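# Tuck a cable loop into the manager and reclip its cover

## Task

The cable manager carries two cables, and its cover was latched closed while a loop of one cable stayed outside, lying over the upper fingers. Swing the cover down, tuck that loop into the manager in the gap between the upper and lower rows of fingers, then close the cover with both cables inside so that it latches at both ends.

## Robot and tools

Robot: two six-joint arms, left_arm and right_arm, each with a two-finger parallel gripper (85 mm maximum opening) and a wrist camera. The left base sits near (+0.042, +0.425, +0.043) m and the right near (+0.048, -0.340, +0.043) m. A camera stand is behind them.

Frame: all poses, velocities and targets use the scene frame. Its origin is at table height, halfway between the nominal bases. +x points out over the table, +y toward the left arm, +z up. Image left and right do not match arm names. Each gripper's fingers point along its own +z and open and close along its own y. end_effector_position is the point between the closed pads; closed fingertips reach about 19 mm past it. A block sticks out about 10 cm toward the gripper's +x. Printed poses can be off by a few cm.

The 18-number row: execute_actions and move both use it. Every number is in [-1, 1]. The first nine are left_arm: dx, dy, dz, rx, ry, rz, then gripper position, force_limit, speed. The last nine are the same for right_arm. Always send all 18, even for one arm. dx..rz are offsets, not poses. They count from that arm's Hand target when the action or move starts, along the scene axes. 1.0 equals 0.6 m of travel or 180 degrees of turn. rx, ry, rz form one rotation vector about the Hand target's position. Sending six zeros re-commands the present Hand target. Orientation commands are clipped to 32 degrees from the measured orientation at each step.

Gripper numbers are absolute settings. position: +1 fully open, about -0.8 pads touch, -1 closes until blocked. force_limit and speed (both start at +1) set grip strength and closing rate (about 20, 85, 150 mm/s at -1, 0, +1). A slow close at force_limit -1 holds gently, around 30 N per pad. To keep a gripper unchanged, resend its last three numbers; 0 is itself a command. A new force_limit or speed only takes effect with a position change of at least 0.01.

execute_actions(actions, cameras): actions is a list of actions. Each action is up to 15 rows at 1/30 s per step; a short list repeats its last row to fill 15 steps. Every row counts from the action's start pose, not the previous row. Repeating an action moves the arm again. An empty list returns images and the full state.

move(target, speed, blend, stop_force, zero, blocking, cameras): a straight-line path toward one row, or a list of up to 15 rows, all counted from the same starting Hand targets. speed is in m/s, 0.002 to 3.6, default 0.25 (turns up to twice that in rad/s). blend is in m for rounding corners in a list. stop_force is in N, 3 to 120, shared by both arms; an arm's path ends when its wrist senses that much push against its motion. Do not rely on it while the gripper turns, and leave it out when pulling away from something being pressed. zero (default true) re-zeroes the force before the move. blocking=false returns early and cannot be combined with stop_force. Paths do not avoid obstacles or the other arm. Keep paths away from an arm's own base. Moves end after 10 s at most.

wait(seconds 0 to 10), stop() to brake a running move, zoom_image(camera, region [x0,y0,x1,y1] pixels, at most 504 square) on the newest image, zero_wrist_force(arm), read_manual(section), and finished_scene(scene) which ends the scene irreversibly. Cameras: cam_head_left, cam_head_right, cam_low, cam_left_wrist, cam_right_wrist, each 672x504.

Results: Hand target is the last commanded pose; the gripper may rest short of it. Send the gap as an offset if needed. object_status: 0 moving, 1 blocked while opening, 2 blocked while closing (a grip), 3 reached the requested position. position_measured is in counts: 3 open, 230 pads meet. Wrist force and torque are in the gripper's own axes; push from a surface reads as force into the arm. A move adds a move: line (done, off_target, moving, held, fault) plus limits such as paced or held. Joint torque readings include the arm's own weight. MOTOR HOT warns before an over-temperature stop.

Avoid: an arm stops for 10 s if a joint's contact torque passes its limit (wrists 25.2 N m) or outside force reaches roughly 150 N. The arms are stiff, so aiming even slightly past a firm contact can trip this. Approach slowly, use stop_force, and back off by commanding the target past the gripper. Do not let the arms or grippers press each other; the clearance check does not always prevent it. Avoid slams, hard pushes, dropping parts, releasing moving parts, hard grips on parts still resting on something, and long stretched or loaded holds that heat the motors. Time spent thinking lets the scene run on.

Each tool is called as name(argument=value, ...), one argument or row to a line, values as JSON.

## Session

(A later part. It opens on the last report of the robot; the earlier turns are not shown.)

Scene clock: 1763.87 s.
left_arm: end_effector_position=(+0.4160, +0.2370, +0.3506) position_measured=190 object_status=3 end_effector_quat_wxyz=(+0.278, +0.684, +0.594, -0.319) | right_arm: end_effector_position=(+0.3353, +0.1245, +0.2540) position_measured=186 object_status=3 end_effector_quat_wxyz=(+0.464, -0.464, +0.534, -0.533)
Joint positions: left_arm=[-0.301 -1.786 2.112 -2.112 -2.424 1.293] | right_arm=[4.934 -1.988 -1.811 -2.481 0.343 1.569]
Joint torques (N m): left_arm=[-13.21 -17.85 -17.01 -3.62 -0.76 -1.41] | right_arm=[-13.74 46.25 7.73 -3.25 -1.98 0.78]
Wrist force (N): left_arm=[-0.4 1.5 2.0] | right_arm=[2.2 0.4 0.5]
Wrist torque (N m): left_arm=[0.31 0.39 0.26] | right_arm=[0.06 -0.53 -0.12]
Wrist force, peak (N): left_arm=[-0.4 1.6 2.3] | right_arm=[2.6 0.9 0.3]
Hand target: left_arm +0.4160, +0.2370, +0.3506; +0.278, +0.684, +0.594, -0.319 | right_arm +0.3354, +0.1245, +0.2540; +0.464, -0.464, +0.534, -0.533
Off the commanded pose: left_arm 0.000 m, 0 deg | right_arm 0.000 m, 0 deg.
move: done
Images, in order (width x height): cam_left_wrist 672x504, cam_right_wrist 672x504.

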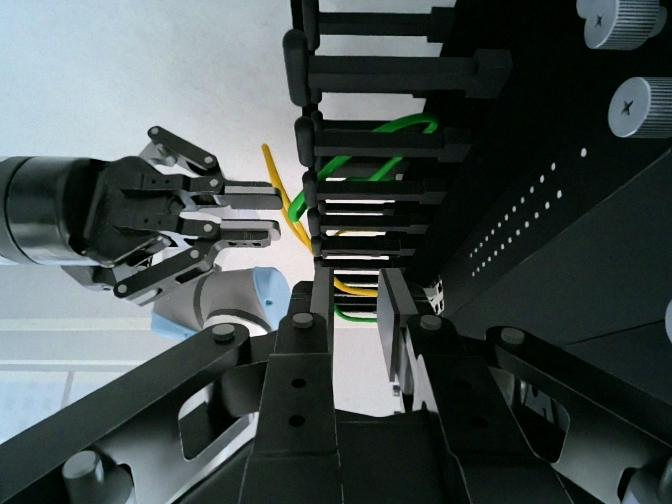

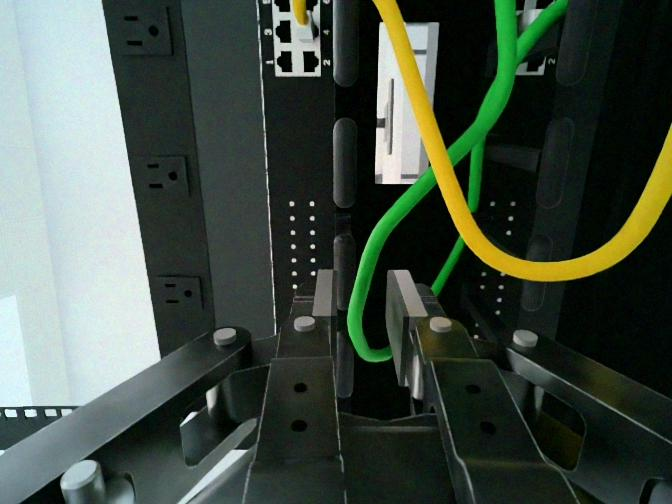

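move(
  target=[
    [0.0123,0.2127,-0.0843,0,0,0,-1,-0.8,-0.5, -0.1155,0.0162,0,0,0,0,-1,-0.7,-0.8],
    [0.0103,0.1987,-0.2603,0,0,0,-1,-0.8,-0.5, -0.2057,-0.0888,-0.0567,-0.495,0.0696,0,-1,-0.7,-0.8],
  ],
  speed=0.2,
  blend=[0.01, 0],
  cameras=["cam_left_wrist","cam_right_wrist","cam_head_left"],
)

Scene clock: 1871.33 s.
left_arm: end_effector_position=(+0.4222, +0.3563, +0.1944) position_measured=231 object_status=3 end_effector_quat_wxyz=(+0.278, +0.684, +0.594, -0.319) | right_arm: end_effector_position=(+0.2119, +0.0712, +0.2200) position_measured=231 object_status=3 end_effector_quat_wxyz=(+0.049, +0.706, -0.050, +0.705)
Joint positions: left_arm=[0.003 -1.549 2.261 -2.14 -2.436 1.761] | right_arm=[5.227 -1.957 -1.975 -2.349 0.638 -0.001]
Joint torques (N m): left_arm=[-12.99 -13.29 -11.07 -3.59 -3.2 -1.47] | right_arm=[15.65 42.33 3.68 1.64 2.48 -1.27]
Wrist force (N): left_arm=[-0.2 1.3 2.0] | right_arm=[-1.2 -0.5 0.4]
Wrist torque (N m): left_arm=[0.27 0.38 0.25] | right_arm=[-0.19 0.18 0.28]
Wrist force, peak (N): left_arm=[-2.0 1.6 2.7] | right_arm=[2.6 0.6 1.4]
Hand target: left_arm +0.4222, +0.3563, +0.1944; +0.278, +0.684, +0.594, -0.319 | right_arm +0.2119, +0.0712, +0.2200; +0.049, +0.706, -0.050, +0.705
Off the commanded pose: left_arm 0.000 m, 0 deg | right_arm 0.000 m, 0 deg.
move: done
Images, in order (width x height): cam_head_left 672x504, cam_left_wrist 672x504, cam_right_wrist 672x504.

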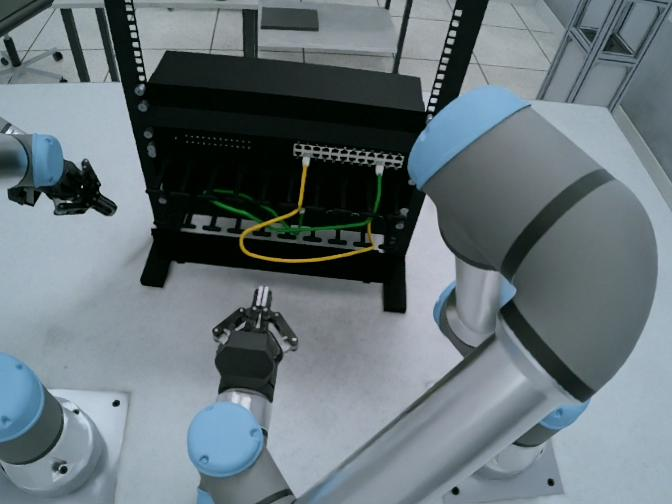

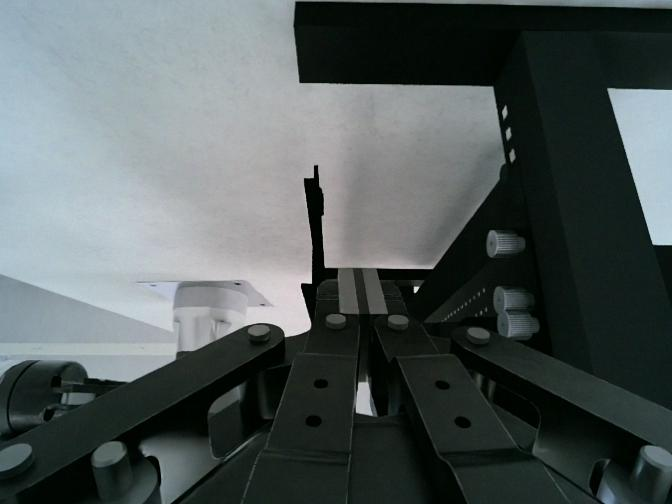

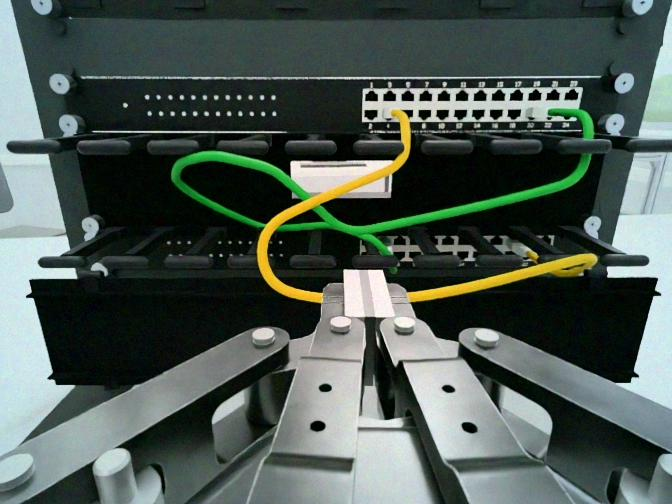

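move(
  target=[-0.0123,-0.1532,-0.1287,0,0,0,-1,-0.8,-0.5, 0,0,0,0,0,0,-1,-0.7,-0.8],
  speed=0.06,
  stop_force=10,
  cameras=["cam_left_wrist","cam_right_wrist"],
)

zoom_image(
  camera="cam_left_wrist",
  region=[240, 140, 440, 340],
)

Scene clock: 1908.90 s.
left_arm: end_effector_position=(+0.4148, +0.2643, +0.1172) position_measured=231 object_status=3 end_effector_quat_wxyz=(+0.278, +0.684, +0.594, -0.319) | right_arm: end_effector_position=(+0.2119, +0.0712, +0.2200) position_measured=231 object_status=3 end_effector_quat_wxyz=(+0.049, +0.706, -0.050, +0.705)
Joint positions: left_arm=[-0.232 -1.331 2.429 -2.805 -2.436 1.396] | right_arm=[5.227 -1.957 -1.975 -2.349 0.638 -0.001]
Joint torques (N m): left_arm=[-13.27 -15.97 -4.49 -4.03 -0.19 -1.56] | right_arm=[14.78 44.19 3.25 1.72 2.46 -1.53]
Wrist force (N): left_arm=[-0.4 1.4 1.9] | right_arm=[-1.1 -0.6 0.3]
Wrist torque (N m): left_arm=[0.30 0.38 0.26] | right_arm=[-0.21 0.16 0.27]
Wrist force, peak (N): left_arm=[-0.6 1.8 2.2] | right_arm=[-1.6 -0.9 0.6]
Hand target: left_arm +0.4148, +0.2643, +0.1172; +0.278, +0.684, +0.594, -0.319 | right_arm +0.2119, +0.0712, +0.2200; +0.049, +0.706, -0.050, +0.705
Off the commanded pose: left_arm 0.000 m, 0 deg | right_arm 0.000 m, 0 deg.
move: done
Images, in order (width x height): cam_left_wrist 672x504, cam_right_wrist 672x504.

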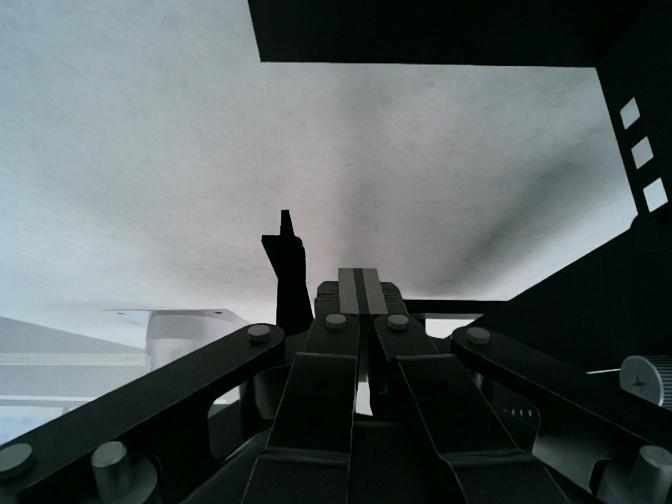

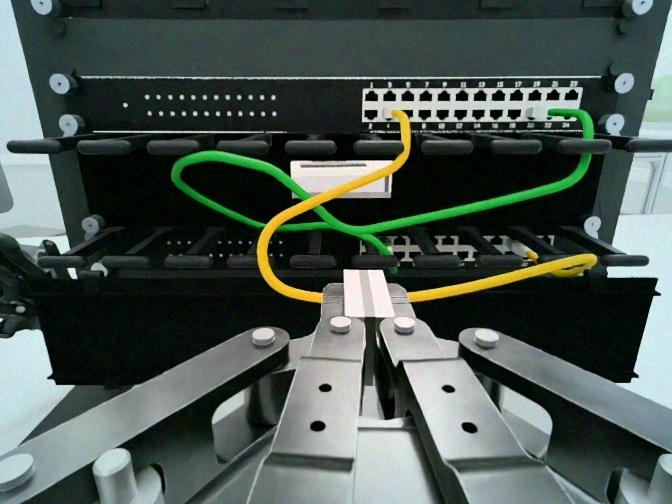

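Scaled by 2.520 from the camera's 672x504 image, which has a finer 960x720 frame.

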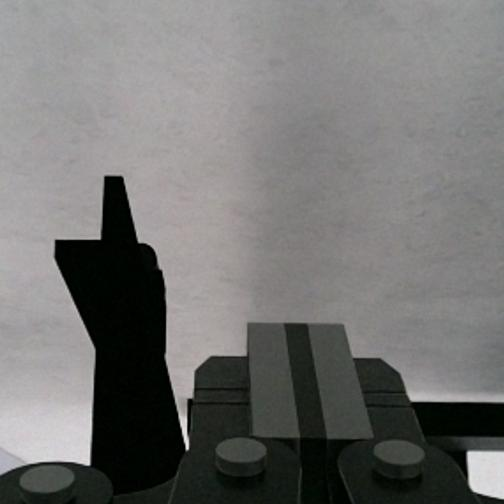

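move(
  target=[
    [-0.0395,0.0055,-0.002,0,0,0,-1,-0.8,-0.5, 0,0,0,0,0,0,-1,-0.7,-0.8],
    [-0.0635,0.0089,-0.0087,0,0,0,-1,-0.8,-0.5, 0,0,0,0,0,0,-1,-0.7,-0.8],
    [-0.1033,0.0145,0.0162,0,0,0,-1,-0.8,-0.5, 0,0,0,0,0,0,-1,-0.7,-0.8],
    [-0.1233,0.0173,0.0385,0,0,0,-1,-0.8,-0.5, 0,0,0,0,0,0,-1,-0.7,-0.8],
    [-0.1304,0.0183,0.054,0,0,0,-1,-0.8,-0.5, 0,0,0,0,0,0,-1,-0.7,-0.8],
  ],
  speed=0.04,
  blend=[0.004, 0.004, 0.004, 0.004, 0],
  stop_force=25,
  cameras=["cam_left_wrist","cam_right_wrist","cam_head_left"],
)

Scene clock: 1942.87 s.
left_arm: end_effector_position=(+0.3366, +0.2753, +0.1496) position_measured=231 object_status=3 end_effector_quat_wxyz=(+0.278, +0.684, +0.594, -0.319) | right_arm: end_effector_position=(+0.2119, +0.0712, +0.2200) position_measured=231 object_status=3 end_effector_quat_wxyz=(+0.049, +0.706, -0.050, +0.705)
Joint positions: left_arm=[-0.263 -1.596 2.606 -2.752 -2.432 1.35] | right_arm=[5.227 -1.957 -1.975 -2.349 0.638 -0.001]
Joint torques (N m): left_arm=[-12.93 -19.51 -24.15 -1.48 -0.63 1.29] | right_arm=[14.65 42.52 4.69 1.23 2.48 -1.35]
Wrist force (N): left_arm=[1.6 2.4 2.2] | right_arm=[-1.2 -1.1 0.3]
Wrist torque (N m): left_arm=[0.32 0.31 0.26] | right_arm=[-0.29 0.17 0.28]
Wrist force, peak (N): left_arm=[1.9 2.6 2.4] | right_arm=[-1.8 -0.9 0.0]
Hand target: left_arm +0.3366, +0.2753, +0.1496; +0.278, +0.684, +0.594, -0.319 | right_arm +0.2119, +0.0712, +0.2200; +0.049, +0.706, -0.050, +0.705
Off the commanded pose: left_arm 0.000 m, 0 deg | right_arm 0.000 m, 0 deg.
move: done
Images, in order (width x height): cam_head_left 672x504, cam_left_wrist 672x504, cam_right_wrist 672x504.

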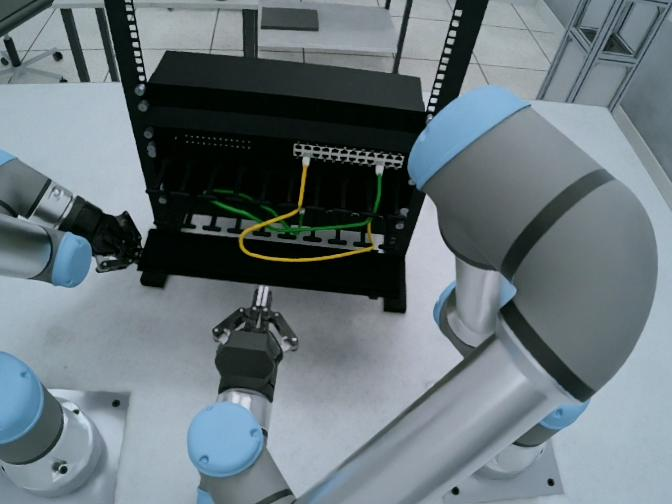

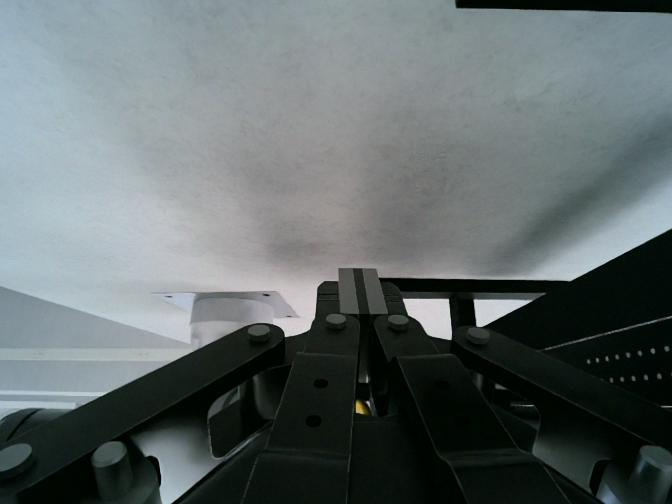

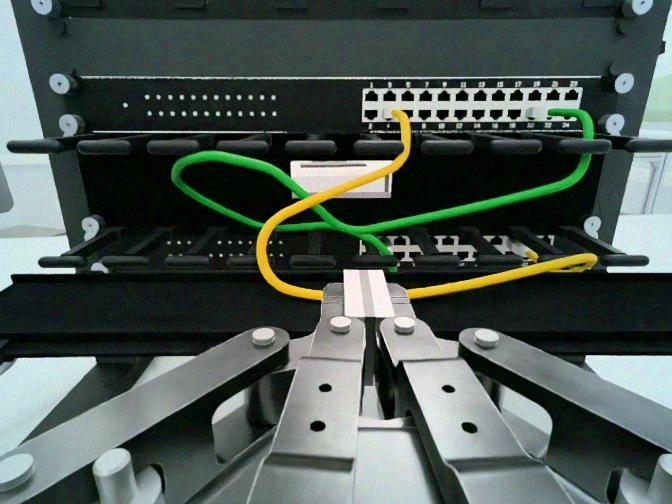

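move(
  target=[
    [-0.0054,0.0008,0.0255,0,0,0,-1,-0.8,-0.5, 0,0,0,0,0,0,-1,-0.7,-0.8],
    [-0.0035,0.0005,0.0523,0,0,0,-1,-0.8,-0.5, 0,0,0,0,0,0,-1,-0.7,-0.8],
    [0.0056,-0.0008,0.0777,0,0,0,-1,-0.8,-0.5, 0,0,0,0,0,0,-1,-0.7,-0.8],
    [0.0218,-0.0031,0.0995,0,0,0,-1,-0.8,-0.5, 0,0,0,0,0,0,-1,-0.7,-0.8],
  ],
  speed=0.04,
  blend=[0.004, 0.004, 0.004, 0],
  stop_force=25,
  cameras=["cam_left_wrist","cam_right_wrist","cam_head_left","cam_head_right"],
)

zoom_image(
  camera="cam_head_left",
  region=[130, 150, 430, 300],
)

Scene clock: 1958.83 s.
left_arm: end_effector_position=(+0.3497, +0.2735, +0.2093) position_measured=231 object_status=3 end_effector_quat_wxyz=(+0.278, +0.684, +0.594, -0.319) | right_arm: end_effector_position=(+0.2119, +0.0712, +0.2200) position_measured=231 object_status=3 end_effector_quat_wxyz=(+0.049, +0.706, -0.050, +0.705)
Joint positions: left_arm=[-0.257 -1.755 2.496 -2.476 -2.433 1.359] | right_arm=[5.227 -1.957 -1.975 -2.349 0.638 -0.001]
Joint torques (N m): left_arm=[9.61 -17.58 -29.83 -1.64 -3.43 1.34] | right_arm=[15.16 43.12 3.98 1.46 2.33 -1.29]
Wrist force (N): left_arm=[1.2 0.7 2.2] | right_arm=[-1.3 -0.8 0.4]
Wrist torque (N m): left_arm=[0.27 0.30 0.17] | right_arm=[-0.23 0.20 0.28]
Wrist force, peak (N): left_arm=[3.3 2.0 2.3] | right_arm=[-1.6 -0.8 0.5]
Hand target: left_arm +0.3497, +0.2735, +0.2093; +0.278, +0.684, +0.594, -0.319 | right_arm +0.2119, +0.0712, +0.2200; +0.049, +0.706, -0.050, +0.705
Off the commanded pose: left_arm 0.000 m, 0 deg | right_arm 0.000 m, 0 deg.
move: done
Images, in order (width x height): cam_head_left 672x504, cam_head_right 672x504, cam_left_wrist 672x504, cam_right_wrist 672x504.

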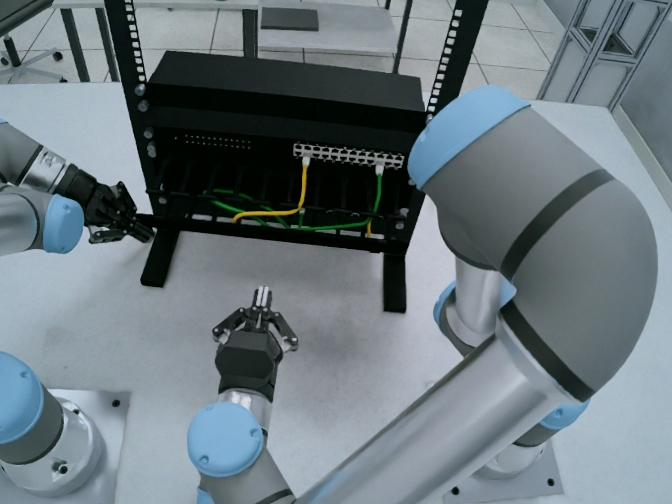

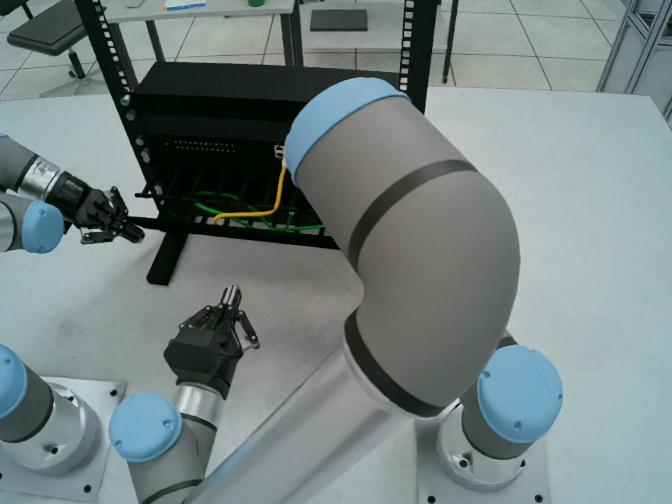

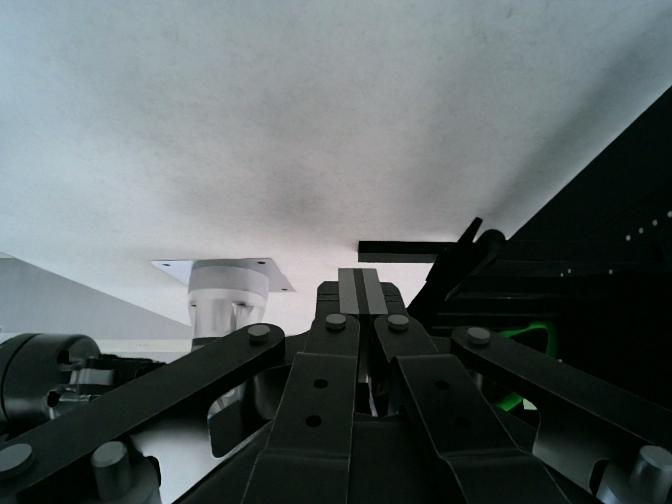

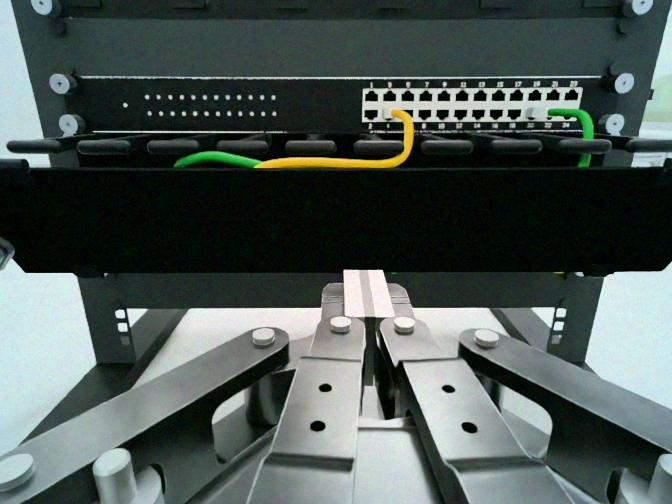

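Scaled by 1.680 from the camera's 672x504 image, which has a finer 960x720 frame.

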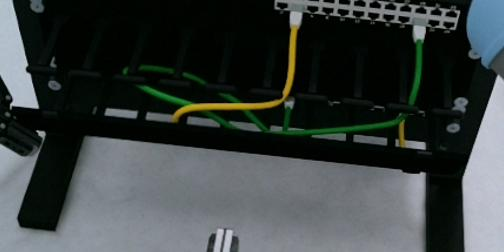

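move(
  target=[
    [0,0,0,0,0,0,-1,-0.8,-0.5, 0.05,-0.007,0.03,0,0,0,-1,-0.7,-0.8],
    [0,0,0,0,0,0,-1,-0.8,-0.5, 0.165,-0.0232,0.03,0,0,0,-1,-0.7,-0.8],
  ],
  speed=0.05,
  blend=[0.01, 0],
  stop_force=5,
  cameras=["cam_left_wrist","cam_right_wrist","cam_head_left"],
)

Scene clock: 1970.60 s.
left_arm: end_effector_position=(+0.3497, +0.2735, +0.2093) position_measured=231 object_status=3 end_effector_quat_wxyz=(+0.278, +0.684, +0.594, -0.319) | right_arm: end_effector_position=(+0.3109, +0.0573, +0.2380) position_measured=231 object_status=3 end_effector_quat_wxyz=(+0.049, +0.706, -0.050, +0.705)
Joint positions: left_arm=[-0.257 -1.755 2.496 -2.476 -2.433 1.359] | right_arm=[5.024 -1.88 -2.028 -2.372 0.435 -0.002]
Joint torques (N m): left_arm=[8.73 -15.59 -25.31 -1.72 -1.31 1.43] | right_arm=[-15.02 39.62 3.99 1.83 -2.42 -1.46]
Wrist force (N): left_arm=[-0.3 1.5 2.0] | right_arm=[-1.1 -0.5 -0.8]
Wrist torque (N m): left_arm=[0.31 0.38 0.18] | right_arm=[-0.20 0.19 0.28]
Wrist force, peak (N): left_arm=[1.2 0.8 2.7] | right_arm=[-1.7 -1.0 0.3]
Hand target: left_arm +0.3497, +0.2735, +0.2093; +0.278, +0.684, +0.594, -0.319 | right_arm +0.3109, +0.0573, +0.2380; +0.049, +0.706, -0.050, +0.705
Off the commanded pose: left_arm 0.000 m, 0 deg | right_arm 0.000 m, 0 deg.
move: done
Images, in order (width x height): cam_head_left 672x504, cam_left_wrist 672x504, cam_right_wrist 672x504.

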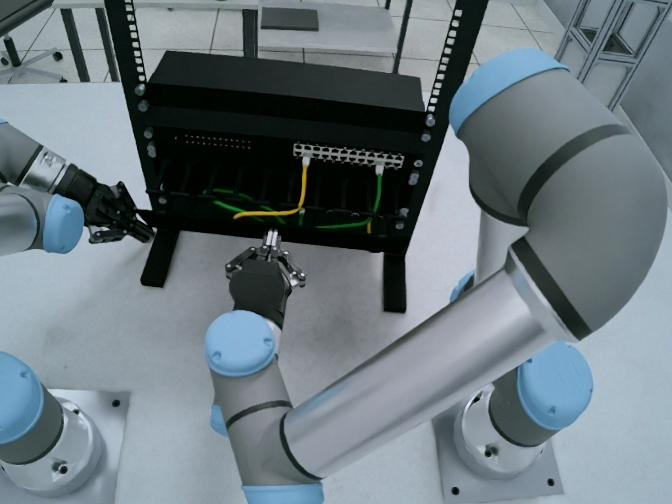

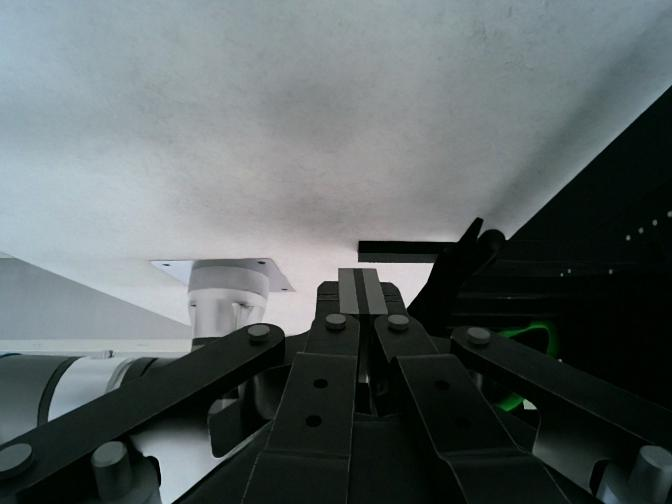

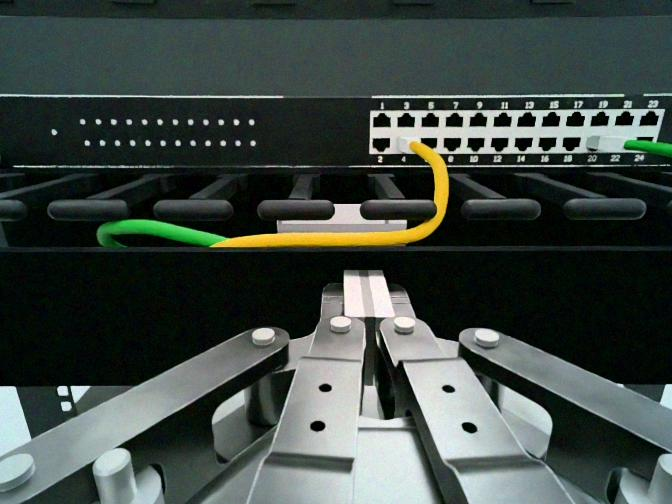

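execute_actions(
  actions=[],
)

Scene clock: 1994.90 s.
left_arm: end_effector_position=(+0.3497, +0.2735, +0.2093) position_measured=231 object_status=3 end_effector_quat_wxyz=(+0.278, +0.684, +0.594, -0.319) | right_arm: end_effector_position=(+0.3109, +0.0573, +0.2380) position_measured=231 object_status=3 end_effector_quat_wxyz=(+0.049, +0.706, -0.050, +0.705)
Joint positions: left_arm=[-0.257 -1.755 2.496 -2.476 -2.433 1.359] | right_arm=[5.024 -1.88 -2.028 -2.372 0.435 -0.002]
Joint velocities: within noise
Joint torques (N m): left_arm=[9.02 -12.12 -18.47 -1.68 -0.64 1.51] | right_arm=[-15.95 40.66 3.61 1.89 -2.08 -1.18]
Wrist force (N): left_arm=[-0.7 1.4 2.1] | right_arm=[-1.0 -0.3 -0.7]
Wrist torque (N m): left_arm=[0.29 0.44 0.18] | right_arm=[-0.15 0.17 0.27]
Wrist force, peak (N): left_arm=[-0.4 1.5 2.3] | right_arm=[-1.4 -0.3 -0.8]
Hand target: left_arm +0.3497, +0.2735, +0.2093; +0.278, +0.684, +0.594, -0.319 | right_arm +0.3109, +0.0573, +0.2380; +0.049, +0.706, -0.050, +0.705
Tool commands: left_gripper/position=-1.0 left_gripper/force_limit=-0.8 left_gripper/speed=-0.5 right_gripper/position=-1.0 right_gripper/force_limit=-0.7 right_gripper/speed=-0.8
Off the commanded pose: left_arm 0.000 m, 0 deg | right_arm 0.000 m, 0 deg.

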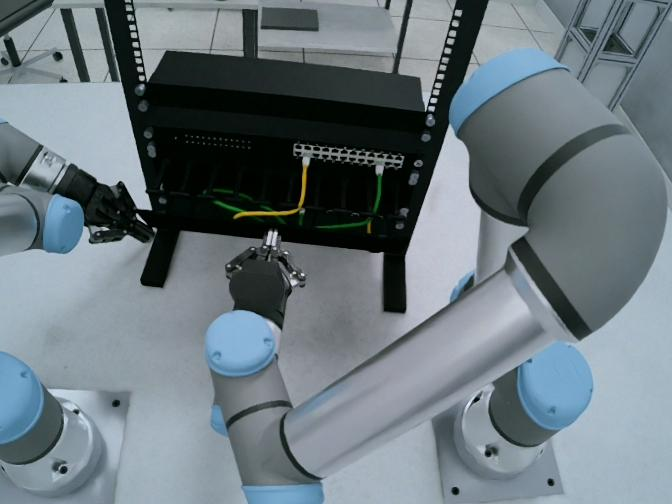

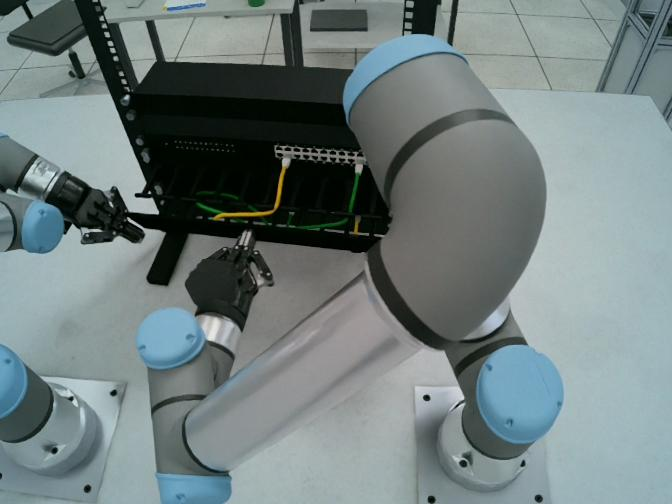

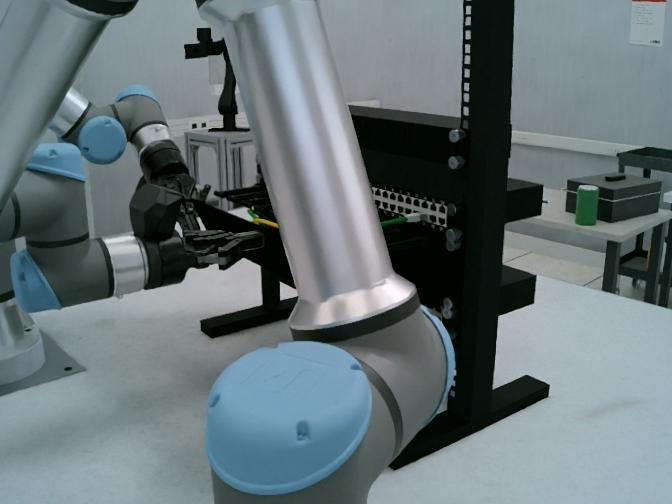

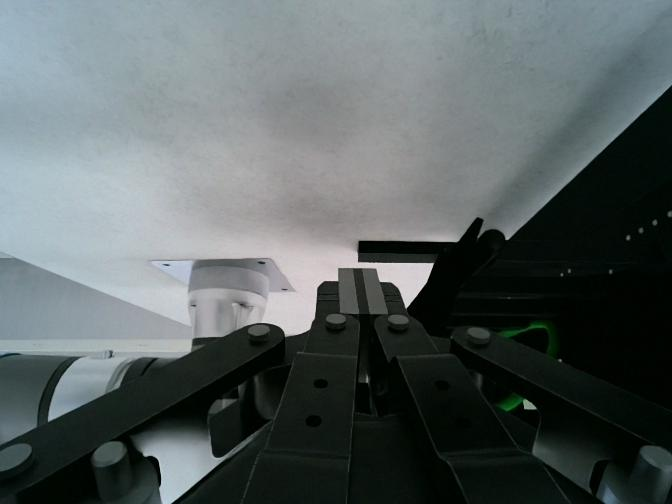

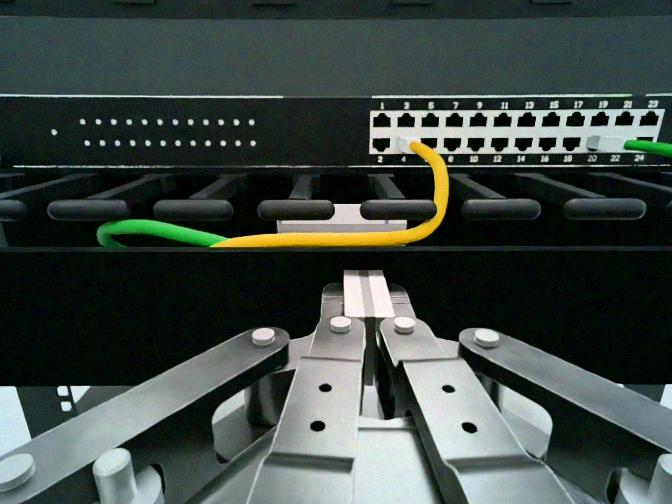

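move(
  target=[0,0,0,0,0,0,-1,-0.8,-0.5,0.0165,-0.0023,0,0,0,0,-1,-0.7,-0.8],
  speed=0.02,
  stop_force=12,
  cameras=["cam_right_wrist", "cam_left_wrist"],
)

Scene clock: 2000.53 s.
left_arm: end_effector_position=(+0.3497, +0.2735, +0.2093) position_measured=231 object_status=3 end_effector_quat_wxyz=(+0.278, +0.684, +0.594, -0.319) | right_arm: end_effector_position=(+0.3208, +0.0559, +0.2380) position_measured=231 object_status=3 end_effector_quat_wxyz=(+0.049, +0.706, -0.050, +0.705)
Joint positions: left_arm=[-0.257 -1.755 2.496 -2.476 -2.433 1.359] | right_arm=[5.002 -1.878 -2.031 -2.371 0.413 -0.002]
Joint torques (N m): left_arm=[8.71 -8.39 -19 -1.61 -0.72 1.49] | right_arm=[-15.35 38.65 5.29 1.88 -2.37 -1.47]
Wrist force (N): left_arm=[-0.6 1.4 2.0] | right_arm=[-1.0 -0.3 -0.3]
Wrist torque (N m): left_arm=[0.28 0.41 0.18] | right_arm=[-0.16 0.18 0.28]
Wrist force, peak (N): left_arm=[-0.4 1.5 2.3] | right_arm=[-1.5 -0.6 -0.5]
Hand target: left_arm +0.3497, +0.2735, +0.2093; +0.278, +0.684, +0.594, -0.319 | right_arm +0.3208, +0.0559, +0.2380; +0.049, +0.706, -0.050, +0.705
Off the commanded pose: left_arm 0.000 m, 0 deg | right_arm 0.000 m, 0 deg.
move: done
Images, in order (width x height): cam_left_wrist 672x504, cam_right_wrist 672x504.

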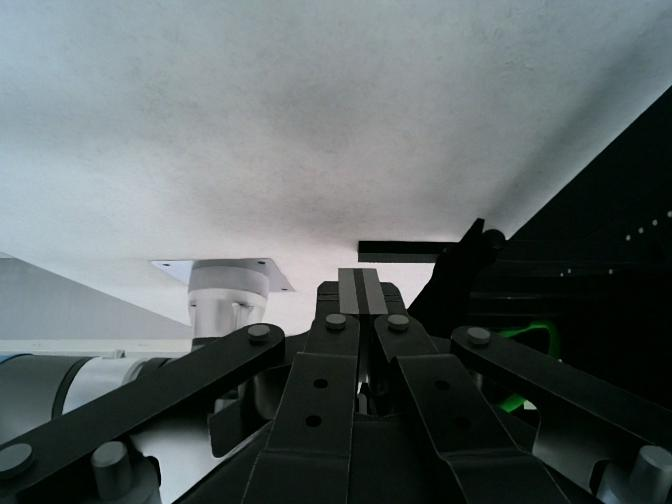

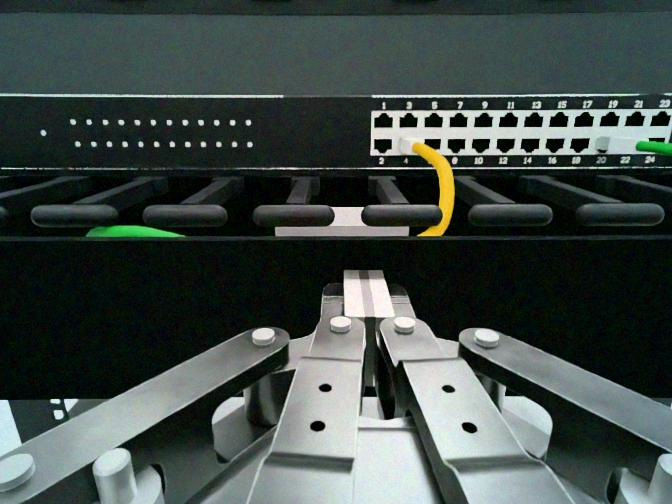

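move(
  target=[0,0,0,0,0,0,-1,-0.8,-0.5,0.0132,-0.0019,0,0,0,0,-1,-0.7,-0.8],
  speed=0.015,
  stop_force=12,
  cameras=["cam_right_wrist", "cam_left_wrist"],
)

zoom_image(
  camera="cam_right_wrist",
  region=[0, 150, 500, 350],
)

Scene clock: 2008.30 s.
left_arm: end_effector_position=(+0.3497, +0.2735, +0.2093) position_measured=231 object_status=3 end_effector_quat_wxyz=(+0.278, +0.684, +0.594, -0.319) | right_arm: end_effector_position=(+0.3288, +0.0548, +0.2380) position_measured=231 object_status=3 end_effector_quat_wxyz=(+0.049, +0.706, -0.050, +0.705)
Joint positions: left_arm=[-0.257 -1.755 2.496 -2.476 -2.433 1.359] | right_arm=[4.984 -1.876 -2.033 -2.37 0.395 -0.002]
Joint torques (N m): left_arm=[9.29 -7.44 -18.61 -1.9 -0.63 1.32] | right_arm=[-15.11 40.9 4.96 2.06 -2.23 -1.53]
Wrist force (N): left_arm=[-0.3 1.2 2.1] | right_arm=[-1.1 -0.3 -0.4]
Wrist torque (N m): left_arm=[0.25 0.38 0.18] | right_arm=[-0.17 0.18 0.27]
Wrist force, peak (N): left_arm=[-0.2 1.6 2.3] | right_arm=[-1.3 -0.7 -0.5]
Hand target: left_arm +0.3497, +0.2735, +0.2093; +0.278, +0.684, +0.594, -0.319 | right_arm +0.3288, +0.0548, +0.2380; +0.049, +0.706, -0.050, +0.705
Off the commanded pose: left_arm 0.000 m, 0 deg | right_arm 0.000 m, 0 deg.
move: done
Images, in order (width x height): cam_left_wrist 672x504, cam_right_wrist 672x504.

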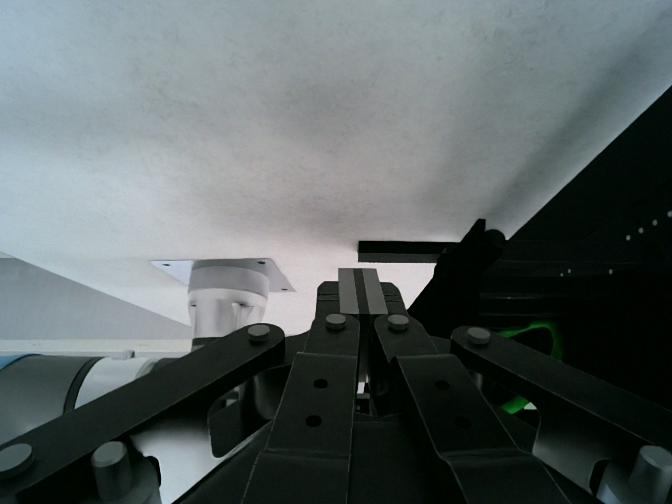

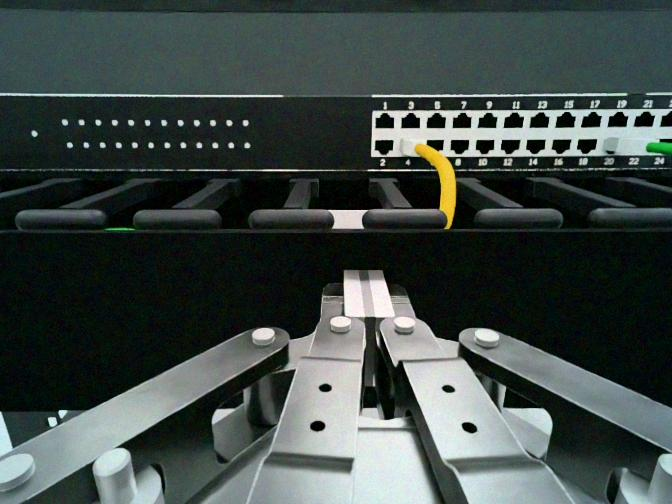

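Scaled by 1.008 from the camera's 672x504 image, which has a finer 960x720 frame.

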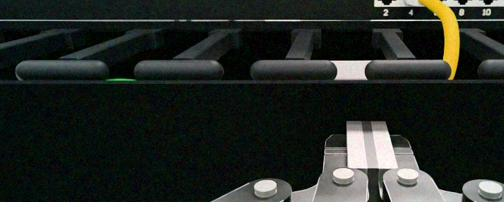

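zoom_image(
  camera="cam_right_wrist",
  region=[380, 130, 520, 250],
)

zoom_image(
  camera="cam_right_wrist",
  region=[0, 190, 240, 250],
)

Scaled by 3.600 from the camera's 672x504 image, which has a finer 960x720 frame.

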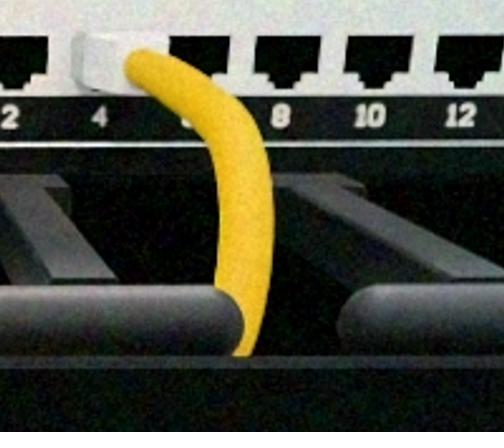

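Scaled by 2.100 from the camera's 672x504 image, which has a finer 960x720 frame.

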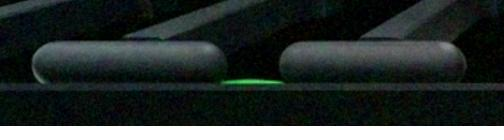

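move(
  target=[0,0,0,0,0,0,-1,-0.8,-0.5,0.0116,-0.0016,0,0,0,0,-1,-0.7,-0.8],
  speed=0.015,
  stop_force=12,
  cameras=["cam_right_wrist", "cam_left_wrist", "cam_head_left"],
)

zoom_image(
  camera="cam_right_wrist",
  region=[0, 150, 500, 350],
)

zoom_image(
  camera="cam_head_left",
  region=[120, 120, 440, 300],
)

Scene clock: 2049.23 s.
left_arm: end_effector_position=(+0.3497, +0.2735, +0.2093) position_measured=231 object_status=3 end_effector_quat_wxyz=(+0.278, +0.684, +0.594, -0.319) | right_arm: end_effector_position=(+0.3349, +0.0539, +0.2380) position_measured=231 object_status=3 end_effector_quat_wxyz=(+0.049, +0.706, -0.050, +0.705)
Joint positions: left_arm=[-0.257 -1.755 2.496 -2.476 -2.433 1.359] | right_arm=[4.97 -1.875 -2.034 -2.37 0.381 -0.002]
Joint torques (N m): left_arm=[8.25 -7.39 -18.93 -1.88 -0.51 1.09] | right_arm=[11.55 25.96 10.92 -0.83 2.16 -0.61]
Wrist force (N): left_arm=[-0.4 1.5 2.0] | right_arm=[3.1 -0.3 -9.3]
Wrist torque (N m): left_arm=[0.31 0.38 0.18] | right_arm=[-0.19 0.21 0.29]
Wrist force, peak (N): left_arm=[-0.4 1.6 2.4] | right_arm=[5.0 1.0 -20.9]
Hand target: left_arm +0.3497, +0.2735, +0.2093; +0.278, +0.684, +0.594, -0.319 | right_arm +0.3349, +0.0539, +0.2380; +0.049, +0.706, -0.050, +0.705 (not the last commanded pose)
Off the commanded pose: left_arm 0.000 m, 0 deg | right_arm 0.001 m, 0 deg.
move: contact (right_arm)
Images, in order (width x height): cam_head_left 672x504, cam_left_wrist 672x504, cam_right_wrist 672x504.

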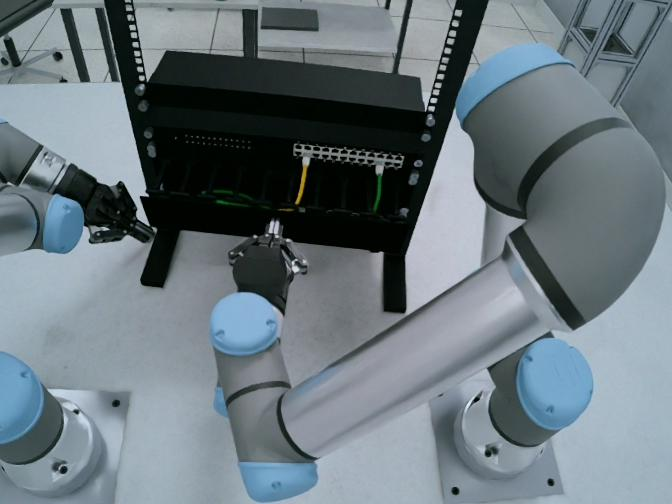

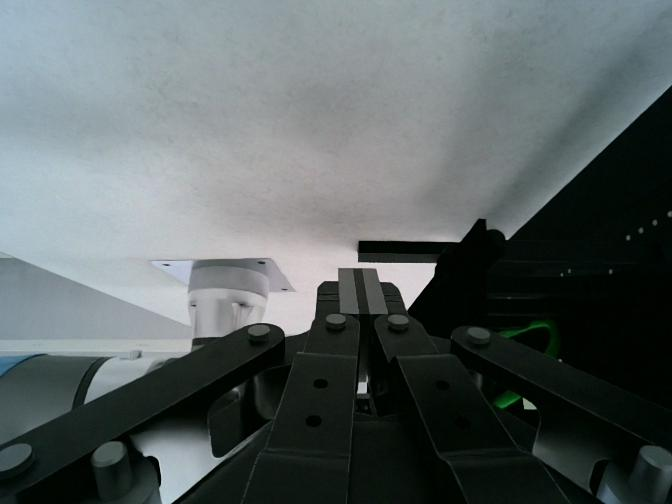

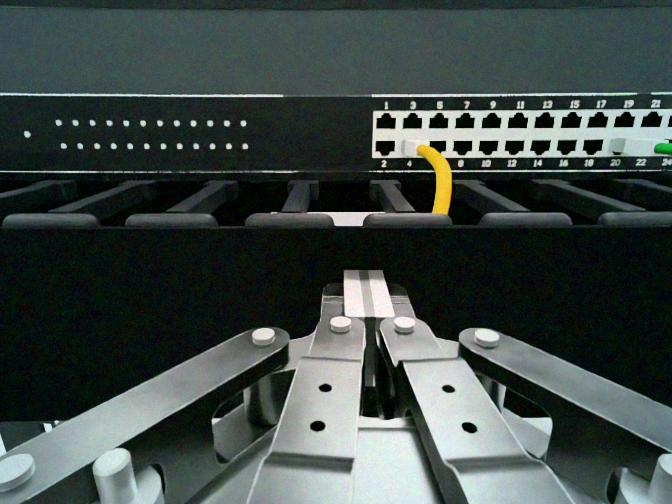

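Scaled by 1.008 from the camera's 672x504 image, which has a finer 960x720 frame.

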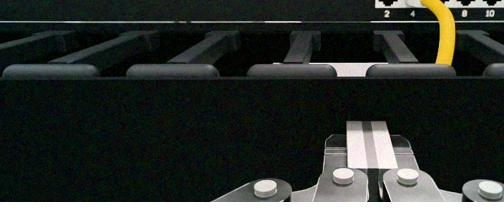

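Scaled by 1.575 from the camera's 672x504 image, which has a finer 960x720 frame.

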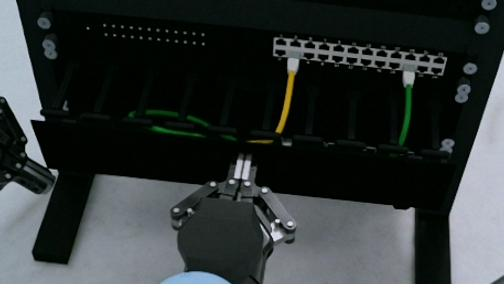

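zoom_image(
  camera="cam_head_left",
  region=[200, 180, 340, 250],
)

zoom_image(
  camera="cam_right_wrist",
  region=[240, 190, 500, 250],
)

zoom_image(
  camera="cam_left_wrist",
  region=[400, 180, 640, 420],
)

Scaled by 3.600 from the camera's 672x504 image, which has a finer 960x720 frame.

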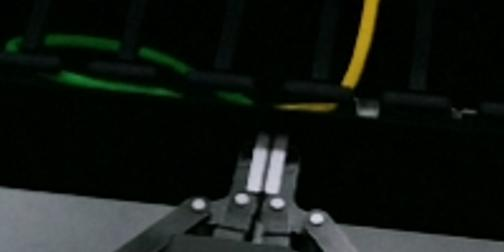

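Scaled by 1.938 from the camera's 672x504 image, which has a finer 960x720 frame.

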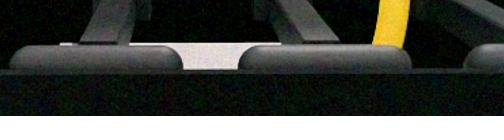

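Scaled by 2.100 from the camera's 672x504 image, which has a finer 960x720 frame.

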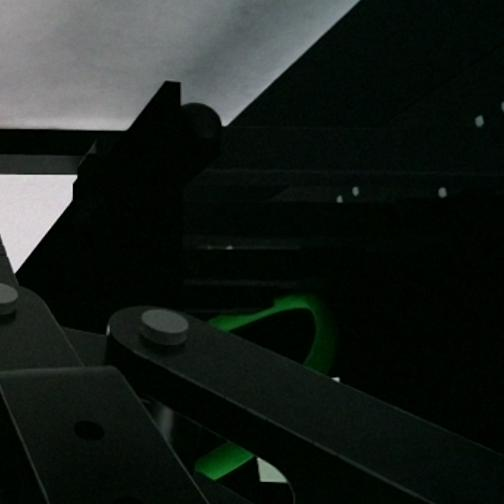

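zoom_image(
  camera="cam_head_left",
  region=[195, 180, 275, 220],
)

zoom_image(
  camera="cam_head_left",
  region=[255, 185, 335, 225],
)

Scaled by 6.300 from the camera's 672x504 image, which has a finer 960x720 frame.

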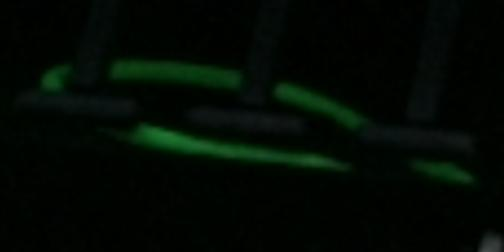

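Scaled by 6.300 from the camera's 672x504 image, which has a finer 960x720 frame.

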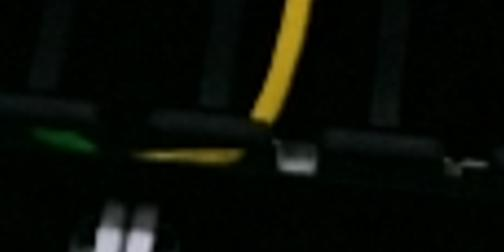

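move(
  target=[0,0,0,0,0,0,-1,-0.8,-0.5,0.0091,-0.0013,0,0,0,0,-1,-0.7,-0.8],
  speed=0.008,
  stop_force=18,
  cameras=["cam_right_wrist", "cam_head_left"],
)

zoom_image(
  camera="cam_right_wrist",
  region=[240, 190, 500, 250],
)

zoom_image(
  camera="cam_head_left",
  region=[195, 170, 335, 240],
)

Scene clock: 2096.57 s.
left_arm: end_effector_position=(+0.3497, +0.2735, +0.2093) position_measured=231 object_status=3 end_effector_quat_wxyz=(+0.278, +0.684, +0.594, -0.319) | right_arm: end_effector_position=(+0.3353, +0.0539, +0.2380) position_measured=231 object_status=3 end_effector_quat_wxyz=(+0.049, +0.706, -0.050, +0.705)
Joint positions: left_arm=[-0.257 -1.755 2.496 -2.476 -2.433 1.359] | right_arm=[4.969 -1.875 -2.034 -2.37 0.38 -0.002]
Joint torques (N m): left_arm=[8.32 -6.71 -18.97 -1.84 -0.67 1.14] | right_arm=[4.79 27.07 14.23 -1.94 1.41 0.21]
Wrist force (N): left_arm=[-0.2 1.5 2.1] | right_arm=[5.8 3.9 -24.6]
Wrist torque (N m): left_arm=[0.30 0.35 0.18] | right_arm=[-0.15 0.22 0.32]
Wrist force, peak (N): left_arm=[-0.5 1.7 2.2] | right_arm=[6.7 5.9 -38.1]
Hand target: left_arm +0.3497, +0.2735, +0.2093; +0.278, +0.684, +0.594, -0.319 | right_arm +0.3353, +0.0540, +0.2380; +0.049, +0.706, -0.050, +0.705 (not the last commanded pose)
Off the commanded pose: left_arm 0.000 m, 0 deg | right_arm 0.005 m, 0 deg.
move: contact (right_arm)
Images, in order (width x height): cam_head_left 672x504, cam_right_wrist 672x504.

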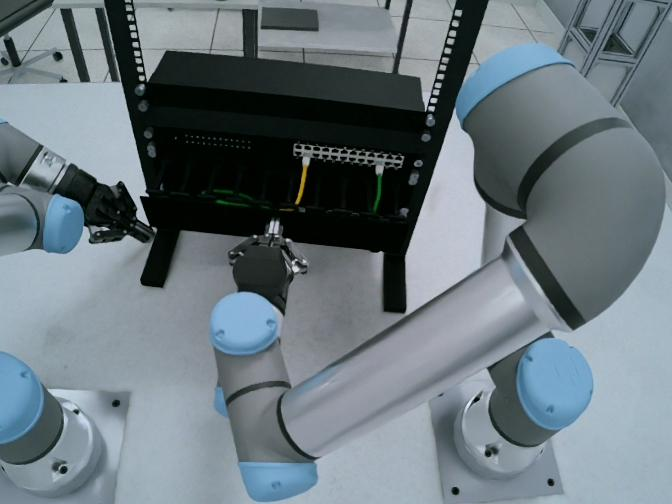

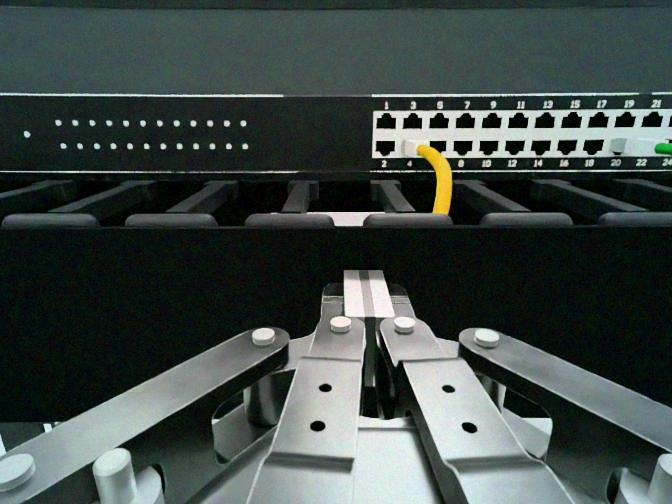

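Scaled by 1.938 from the camera's 672x504 image, which has a finer 960x720 frame.

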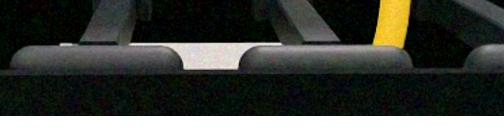

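Scaled by 3.600 from the camera's 672x504 image, which has a finer 960x720 frame.

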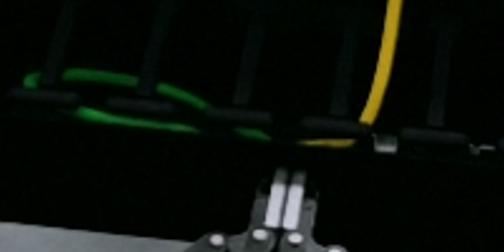

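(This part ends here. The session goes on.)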